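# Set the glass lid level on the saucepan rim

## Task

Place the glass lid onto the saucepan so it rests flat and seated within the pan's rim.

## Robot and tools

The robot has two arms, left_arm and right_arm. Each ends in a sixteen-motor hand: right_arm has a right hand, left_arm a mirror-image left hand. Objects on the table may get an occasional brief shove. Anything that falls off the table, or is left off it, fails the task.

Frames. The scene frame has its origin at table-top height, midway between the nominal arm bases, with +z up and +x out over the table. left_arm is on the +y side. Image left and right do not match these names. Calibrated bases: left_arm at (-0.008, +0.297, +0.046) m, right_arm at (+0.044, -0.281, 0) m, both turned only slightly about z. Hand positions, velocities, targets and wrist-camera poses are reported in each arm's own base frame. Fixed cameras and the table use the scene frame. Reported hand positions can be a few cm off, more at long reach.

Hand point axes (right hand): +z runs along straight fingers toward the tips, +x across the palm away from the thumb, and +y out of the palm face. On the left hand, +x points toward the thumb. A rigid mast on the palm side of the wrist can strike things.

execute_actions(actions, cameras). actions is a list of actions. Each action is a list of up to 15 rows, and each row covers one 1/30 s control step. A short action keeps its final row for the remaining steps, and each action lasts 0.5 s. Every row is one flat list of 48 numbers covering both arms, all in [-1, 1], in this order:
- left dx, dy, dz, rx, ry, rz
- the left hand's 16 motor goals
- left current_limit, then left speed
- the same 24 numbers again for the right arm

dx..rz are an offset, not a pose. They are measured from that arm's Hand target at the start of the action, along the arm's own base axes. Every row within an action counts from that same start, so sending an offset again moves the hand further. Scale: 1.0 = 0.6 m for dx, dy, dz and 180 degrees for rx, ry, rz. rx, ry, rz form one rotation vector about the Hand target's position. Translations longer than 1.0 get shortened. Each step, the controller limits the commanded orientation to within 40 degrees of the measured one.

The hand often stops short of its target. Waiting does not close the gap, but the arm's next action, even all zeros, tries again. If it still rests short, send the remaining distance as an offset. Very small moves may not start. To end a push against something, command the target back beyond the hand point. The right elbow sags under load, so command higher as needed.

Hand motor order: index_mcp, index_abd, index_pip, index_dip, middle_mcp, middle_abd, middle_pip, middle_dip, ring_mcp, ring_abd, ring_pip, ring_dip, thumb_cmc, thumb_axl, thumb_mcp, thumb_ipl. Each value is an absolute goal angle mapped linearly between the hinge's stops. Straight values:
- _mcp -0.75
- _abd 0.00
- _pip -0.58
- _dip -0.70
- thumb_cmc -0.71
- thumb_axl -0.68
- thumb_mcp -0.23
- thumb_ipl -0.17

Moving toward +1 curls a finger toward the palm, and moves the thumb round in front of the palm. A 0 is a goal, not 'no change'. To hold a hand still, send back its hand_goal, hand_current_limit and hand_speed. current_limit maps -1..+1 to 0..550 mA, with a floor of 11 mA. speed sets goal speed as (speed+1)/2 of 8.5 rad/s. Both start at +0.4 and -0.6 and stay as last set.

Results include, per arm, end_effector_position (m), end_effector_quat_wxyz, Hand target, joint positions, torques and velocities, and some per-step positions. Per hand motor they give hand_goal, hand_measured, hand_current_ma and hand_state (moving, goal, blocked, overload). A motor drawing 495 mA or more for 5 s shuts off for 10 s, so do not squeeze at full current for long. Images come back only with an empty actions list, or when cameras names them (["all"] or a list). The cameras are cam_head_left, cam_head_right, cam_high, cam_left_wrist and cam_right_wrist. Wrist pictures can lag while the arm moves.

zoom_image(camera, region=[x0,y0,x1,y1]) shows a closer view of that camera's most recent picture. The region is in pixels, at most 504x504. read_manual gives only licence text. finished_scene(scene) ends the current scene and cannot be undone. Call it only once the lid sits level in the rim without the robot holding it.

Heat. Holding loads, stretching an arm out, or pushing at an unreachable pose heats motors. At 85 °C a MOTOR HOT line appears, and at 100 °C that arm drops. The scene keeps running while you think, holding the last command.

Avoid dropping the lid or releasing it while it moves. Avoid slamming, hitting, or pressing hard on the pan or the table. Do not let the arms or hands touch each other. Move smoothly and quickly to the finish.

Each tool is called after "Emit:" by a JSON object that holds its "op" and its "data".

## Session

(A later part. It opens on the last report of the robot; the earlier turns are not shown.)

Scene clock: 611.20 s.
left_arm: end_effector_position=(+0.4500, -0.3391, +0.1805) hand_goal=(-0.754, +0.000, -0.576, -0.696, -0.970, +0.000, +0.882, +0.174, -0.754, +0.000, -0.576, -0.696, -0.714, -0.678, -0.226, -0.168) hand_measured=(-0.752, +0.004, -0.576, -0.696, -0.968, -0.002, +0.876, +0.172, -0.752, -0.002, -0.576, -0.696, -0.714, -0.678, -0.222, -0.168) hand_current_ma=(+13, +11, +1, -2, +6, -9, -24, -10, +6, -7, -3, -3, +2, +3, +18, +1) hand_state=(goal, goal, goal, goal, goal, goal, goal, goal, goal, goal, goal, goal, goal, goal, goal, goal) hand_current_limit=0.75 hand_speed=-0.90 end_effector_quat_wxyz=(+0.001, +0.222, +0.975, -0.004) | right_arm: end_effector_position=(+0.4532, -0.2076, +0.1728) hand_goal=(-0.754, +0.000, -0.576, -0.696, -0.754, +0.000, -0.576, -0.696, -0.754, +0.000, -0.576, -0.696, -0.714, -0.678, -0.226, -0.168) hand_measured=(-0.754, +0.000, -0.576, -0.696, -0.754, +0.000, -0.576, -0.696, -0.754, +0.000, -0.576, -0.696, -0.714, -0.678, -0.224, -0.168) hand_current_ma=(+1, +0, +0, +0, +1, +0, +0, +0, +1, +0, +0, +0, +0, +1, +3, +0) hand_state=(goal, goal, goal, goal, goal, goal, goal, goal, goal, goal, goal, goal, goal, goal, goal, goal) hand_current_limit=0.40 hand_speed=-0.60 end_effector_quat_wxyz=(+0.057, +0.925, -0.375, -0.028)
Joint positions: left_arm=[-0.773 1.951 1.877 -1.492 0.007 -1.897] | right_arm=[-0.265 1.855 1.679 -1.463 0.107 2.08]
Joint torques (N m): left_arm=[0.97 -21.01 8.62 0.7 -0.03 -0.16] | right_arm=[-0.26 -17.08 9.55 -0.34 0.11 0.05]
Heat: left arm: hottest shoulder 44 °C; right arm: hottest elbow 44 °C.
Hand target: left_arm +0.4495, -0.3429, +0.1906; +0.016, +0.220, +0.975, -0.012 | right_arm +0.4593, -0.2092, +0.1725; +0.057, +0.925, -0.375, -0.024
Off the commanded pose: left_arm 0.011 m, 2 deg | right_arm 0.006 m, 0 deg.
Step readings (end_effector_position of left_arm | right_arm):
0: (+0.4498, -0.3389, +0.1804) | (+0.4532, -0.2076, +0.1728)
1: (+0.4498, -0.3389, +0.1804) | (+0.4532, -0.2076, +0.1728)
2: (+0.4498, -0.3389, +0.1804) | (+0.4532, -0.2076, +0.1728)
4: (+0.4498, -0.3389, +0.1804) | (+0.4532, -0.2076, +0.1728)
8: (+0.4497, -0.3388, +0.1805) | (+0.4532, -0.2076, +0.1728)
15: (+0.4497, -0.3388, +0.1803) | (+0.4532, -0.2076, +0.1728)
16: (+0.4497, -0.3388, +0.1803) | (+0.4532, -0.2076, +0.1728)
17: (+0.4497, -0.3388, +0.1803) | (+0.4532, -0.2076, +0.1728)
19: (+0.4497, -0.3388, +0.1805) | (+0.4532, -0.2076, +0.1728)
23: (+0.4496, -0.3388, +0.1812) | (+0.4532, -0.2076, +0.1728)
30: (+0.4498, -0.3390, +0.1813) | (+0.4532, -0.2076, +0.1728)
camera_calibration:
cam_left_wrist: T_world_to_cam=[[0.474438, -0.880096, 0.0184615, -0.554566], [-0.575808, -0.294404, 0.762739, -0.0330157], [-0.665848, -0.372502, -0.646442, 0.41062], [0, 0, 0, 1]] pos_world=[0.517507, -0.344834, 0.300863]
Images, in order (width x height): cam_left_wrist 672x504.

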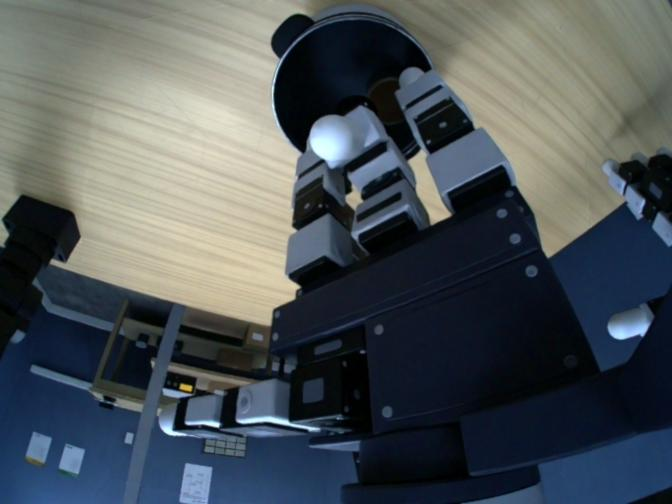

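Emit:
{"op": "execute_actions", "data": {"actions": [[[0,0,0.025,0,0,0,-0.754,0,-0.576,-0.696,-0.97,0,0.883,0.174,-0.754,0,-0.576,-0.696,-0.714,-0.678,-0.226,-0.168,0.4,-0.6,0,0,0,0,0,0,-0.754,0,-0.576,-0.696,-0.754,0,-0.576,-0.696,-0.754,0,-0.576,-0.696,-0.714,-0.678,-0.226,-0.168,0.4,-0.6]],[[0,0,0.035,0,0,0,-0.754,0,-0.576,-0.696,-0.97,0,0.883,0.174,-0.754,0,-0.576,-0.696,-0.714,-0.678,-0.226,-0.168,0.4,-0.6,0,0,0,0,0,0,-0.754,0,-0.576,-0.696,-0.754,0,-0.576,-0.696,-0.754,0,-0.576,-0.696,-0.714,-0.678,-0.226,-0.168,0.4,-0.6]],[[0,0,0.05,0,0,0,-0.754,0,-0.576,-0.696,-0.97,0,0.883,0.174,-0.754,0,-0.576,-0.696,-0.714,-0.678,-0.226,-0.168,0.4,-0.6,0,0,0,0,0,0,-0.754,0,-0.576,-0.696,-0.754,0,-0.576,-0.696,-0.754,0,-0.576,-0.696,-0.714,-0.678,-0.226,-0.168,0.4,-0.6]],[[0,0,0.06,0,0,0,-0.754,0,-0.576,-0.696,-0.97,0,0.883,0.174,-0.754,0,-0.576,-0.696,-0.714,-0.678,-0.226,-0.168,0.4,-0.6,0,0,0,0,0,0,-0.754,0,-0.576,-0.696,-0.754,0,-0.576,-0.696,-0.754,0,-0.576,-0.696,-0.714,-0.678,-0.226,-0.168,0.4,-0.6]]], "cameras": ["cam_left_wrist","cam_head_left","cam_high","cam_right_wrist"]}}

Emit:
{"op": "zoom_image", "data": {"camera": "cam_head_left", "region": [480, 150, 610, 270]}}

Emit:
{"op": "zoom_image", "data": {"camera": "cam_left_wrist", "region": [230, 0, 450, 200]}}

Emit:
{"op": "zoom_image", "data": {"camera": "cam_high", "region": [370, 150, 480, 250]}}

Scene clock: 622.13 s.
left_arm: end_effector_position=(+0.4492, -0.3374, +0.2638) hand_goal=(-0.754, +0.000, -0.576, -0.696, -0.970, +0.000, +0.882, +0.174, -0.754, +0.000, -0.576, -0.696, -0.714, -0.678, -0.226, -0.168) hand_measured=(-0.752, +0.002, -0.576, -0.696, -0.968, -0.002, +0.876, +0.172, -0.754, +0.004, -0.576, -0.696, -0.714, -0.678, -0.222, -0.168) hand_current_ma=(+13, +9, +1, -2, +6, -9, -24, -10, +3, +11, -3, -3, +2, +3, +18, +1) hand_state=(goal, goal, goal, goal, goal, goal, goal, goal, goal, goal, goal, goal, goal, goal, goal, goal) hand_current_limit=0.40 hand_speed=-0.60 end_effector_quat_wxyz=(+0.017, +0.222, +0.975, -0.010) | right_arm: end_effector_position=(+0.4532, -0.2076, +0.1728) hand_goal=(-0.754, +0.000, -0.576, -0.696, -0.754, +0.000, -0.576, -0.696, -0.754, +0.000, -0.576, -0.696, -0.714, -0.678, -0.226, -0.168) hand_measured=(-0.754, +0.000, -0.576, -0.696, -0.754, +0.000, -0.576, -0.696, -0.754, +0.000, -0.576, -0.696, -0.714, -0.678, -0.224, -0.168) hand_current_ma=(+1, +0, +0, +0, +1, +0, +0, +0, +1, +0, +0, +0, +0, +1, +3, +0) hand_state=(goal, goal, goal, goal, goal, goal, goal, goal, goal, goal, goal, goal, goal, goal, goal, goal) hand_current_limit=0.40 hand_speed=-0.60 end_effector_quat_wxyz=(+0.057, +0.925, -0.375, -0.028)
Joint positions: left_arm=[-0.774 1.927 2.061 -1.666 -0.001 -1.897] | right_arm=[-0.265 1.855 1.679 -1.463 0.107 2.08]
Joint torques (N m): left_arm=[0.85 -20.6 12.59 -0.42 -0.08 -0.12] | right_arm=[-0.32 -17.38 9.61 -0.34 0.12 0.04]
Heat: left arm: hottest shoulder 43 °C; right arm: hottest elbow 44 °C.
Hand target: left_arm +0.4494, -0.3429, +0.2925; +0.015, +0.220, +0.975, -0.012 | right_arm +0.4593, -0.2092, +0.1725; +0.057, +0.925, -0.375, -0.024
Off the commanded pose: left_arm 0.029 m, 0 deg | right_arm 0.006 m, 0 deg.
joint sent to its limit (left arm) — joint 4 (wrist pitch), lower limit. The joint targets are off in orientation, not in position.
Step readings (end_effector_position of left_arm | right_arm):
0: (+0.4500, -0.3391, +0.1805) | (+0.4532, -0.2076, +0.1728)
1: (+0.4500, -0.3391, +0.1805) | (+0.4532, -0.2076, +0.1728)
2: (+0.4500, -0.3391, +0.1805) | (+0.4532, -0.2076, +0.1728)
4: (+0.4500, -0.3391, +0.1805) | (+0.4532, -0.2076, +0.1728)
8: (+0.4494, -0.3385, +0.1807) | (+0.4532, -0.2076, +0.1728)
15: (+0.4489, -0.3380, +0.1808) | (+0.4532, -0.2076, +0.1728)
16: (+0.4487, -0.3379, +0.1809) | (+0.4532, -0.2076, +0.1728)
17: (+0.4483, -0.3375, +0.1814) | (+0.4532, -0.2076, +0.1728)
19: (+0.4466, -0.3358, +0.1843) | (+0.4532, -0.2076, +0.1728)
23: (+0.4453, -0.3345, +0.1907) | (+0.4532, -0.2076, +0.1728)
30: (+0.4460, -0.3352, +0.1952) | (+0.4532, -0.2076, +0.1728)
31: (+0.4458, -0.3351, +0.1957) | (+0.4532, -0.2076, +0.1728)
32: (+0.4453, -0.3345, +0.1976) | (+0.4532, -0.2076, +0.1728)
34: (+0.4442, -0.3335, +0.2038) | (+0.4532, -0.2076, +0.1728)
38: (+0.4462, -0.3355, +0.2204) | (+0.4532, -0.2076, +0.1728)
45: (+0.4474, -0.3366, +0.2304) | (+0.4532, -0.2076, +0.1728)
46: (+0.4472, -0.3364, +0.2308) | (+0.4532, -0.2076, +0.1728)
47: (+0.4469, -0.3360, +0.2319) | (+0.4532, -0.2076, +0.1728)
49: (+0.4468, -0.3352, +0.2359) | (+0.4532, -0.2076, +0.1728)
53: (+0.4485, -0.3365, +0.2484) | (+0.4532, -0.2076, +0.1728)
60: (+0.4491, -0.3370, +0.2631) | (+0.4532, -0.2076, +0.1728)
camera_calibration:
cam_left_wrist: T_world_to_cam=[[0.472554, -0.879944, 0.0488981, -0.561264], [-0.598713, -0.27982, 0.750495, -0.0781063], [-0.646711, -0.383925, -0.659064, 0.455504], [0, 0, 0, 1]] pos_world=[0.513044, -0.340857, 0.386269]
Images, in order (width x height): cam_head_left 896x504, cam_high 896x504, cam_left_wrist 672x504, cam_right_wrist 672x504.

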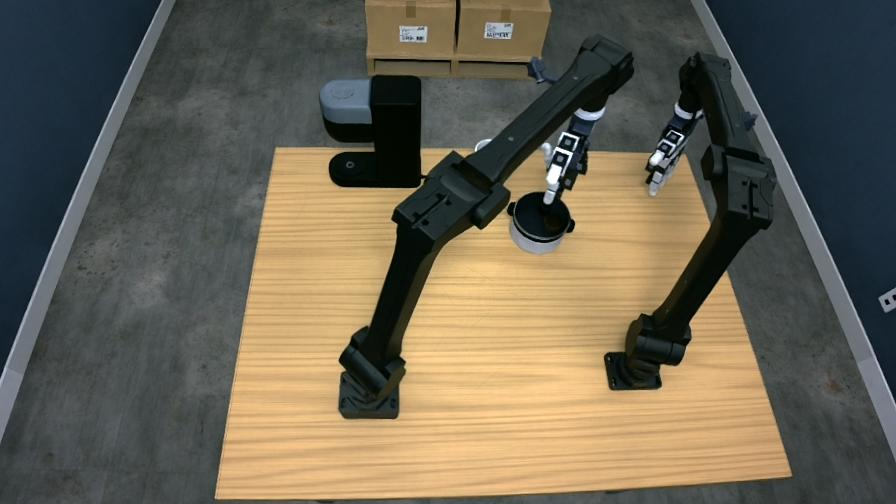

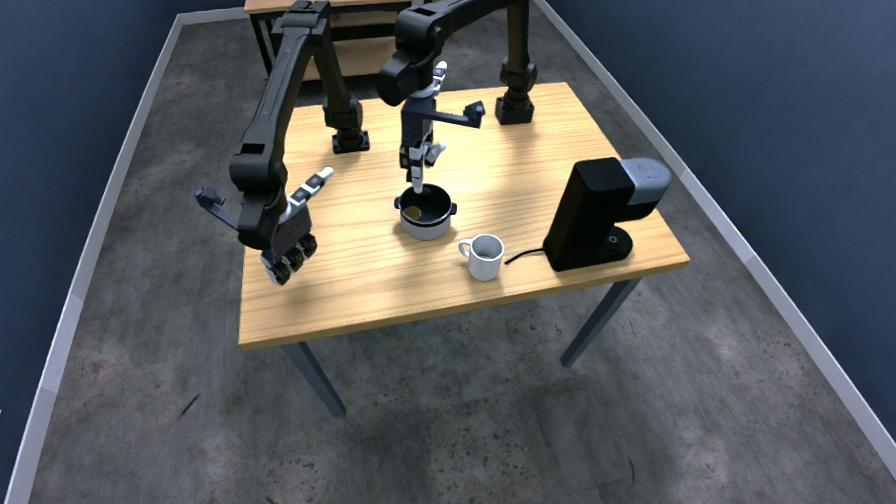

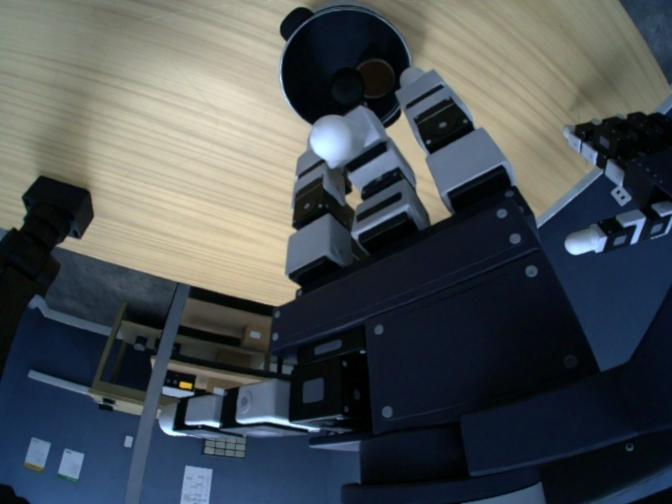

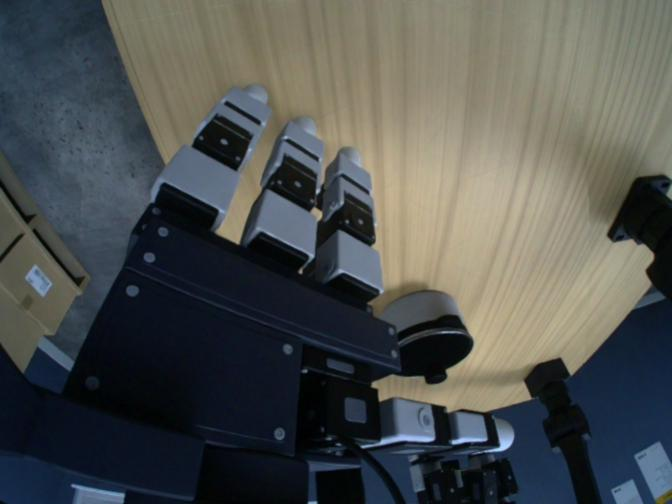

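Scaled by 3.877 from the camera's 896x504 image, which has a finer 1280x720 frame.

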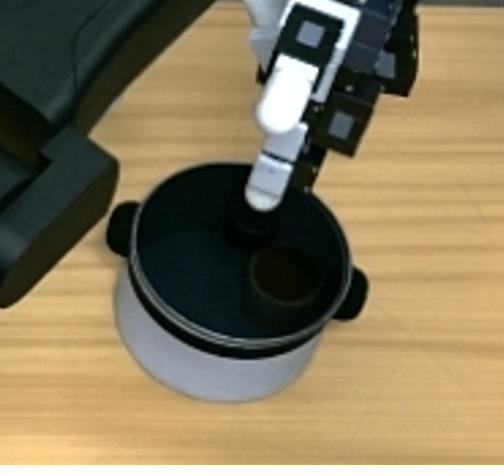

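Scaled by 2.291 from the camera's 672x504 image, which has a finer 960x720 frame.

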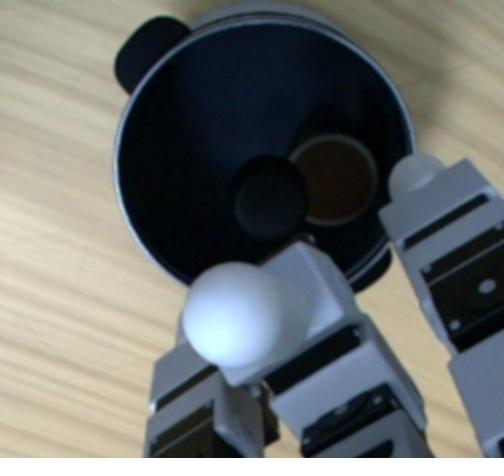

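Scaled by 4.582 from the camera's 896x504 image, which has a finer 1280x720 frame.

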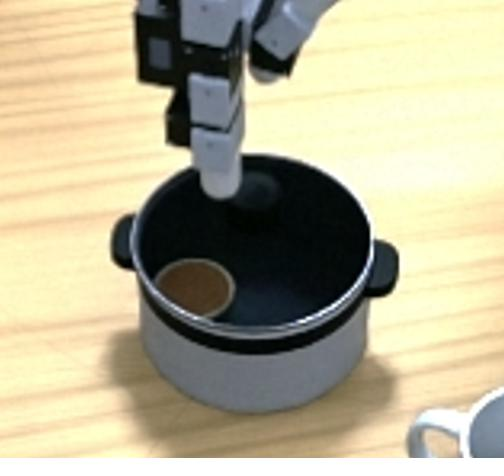

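Emit:
{"op": "finished_scene", "data": {"scene": 1}}

The scene is finished: the task was done.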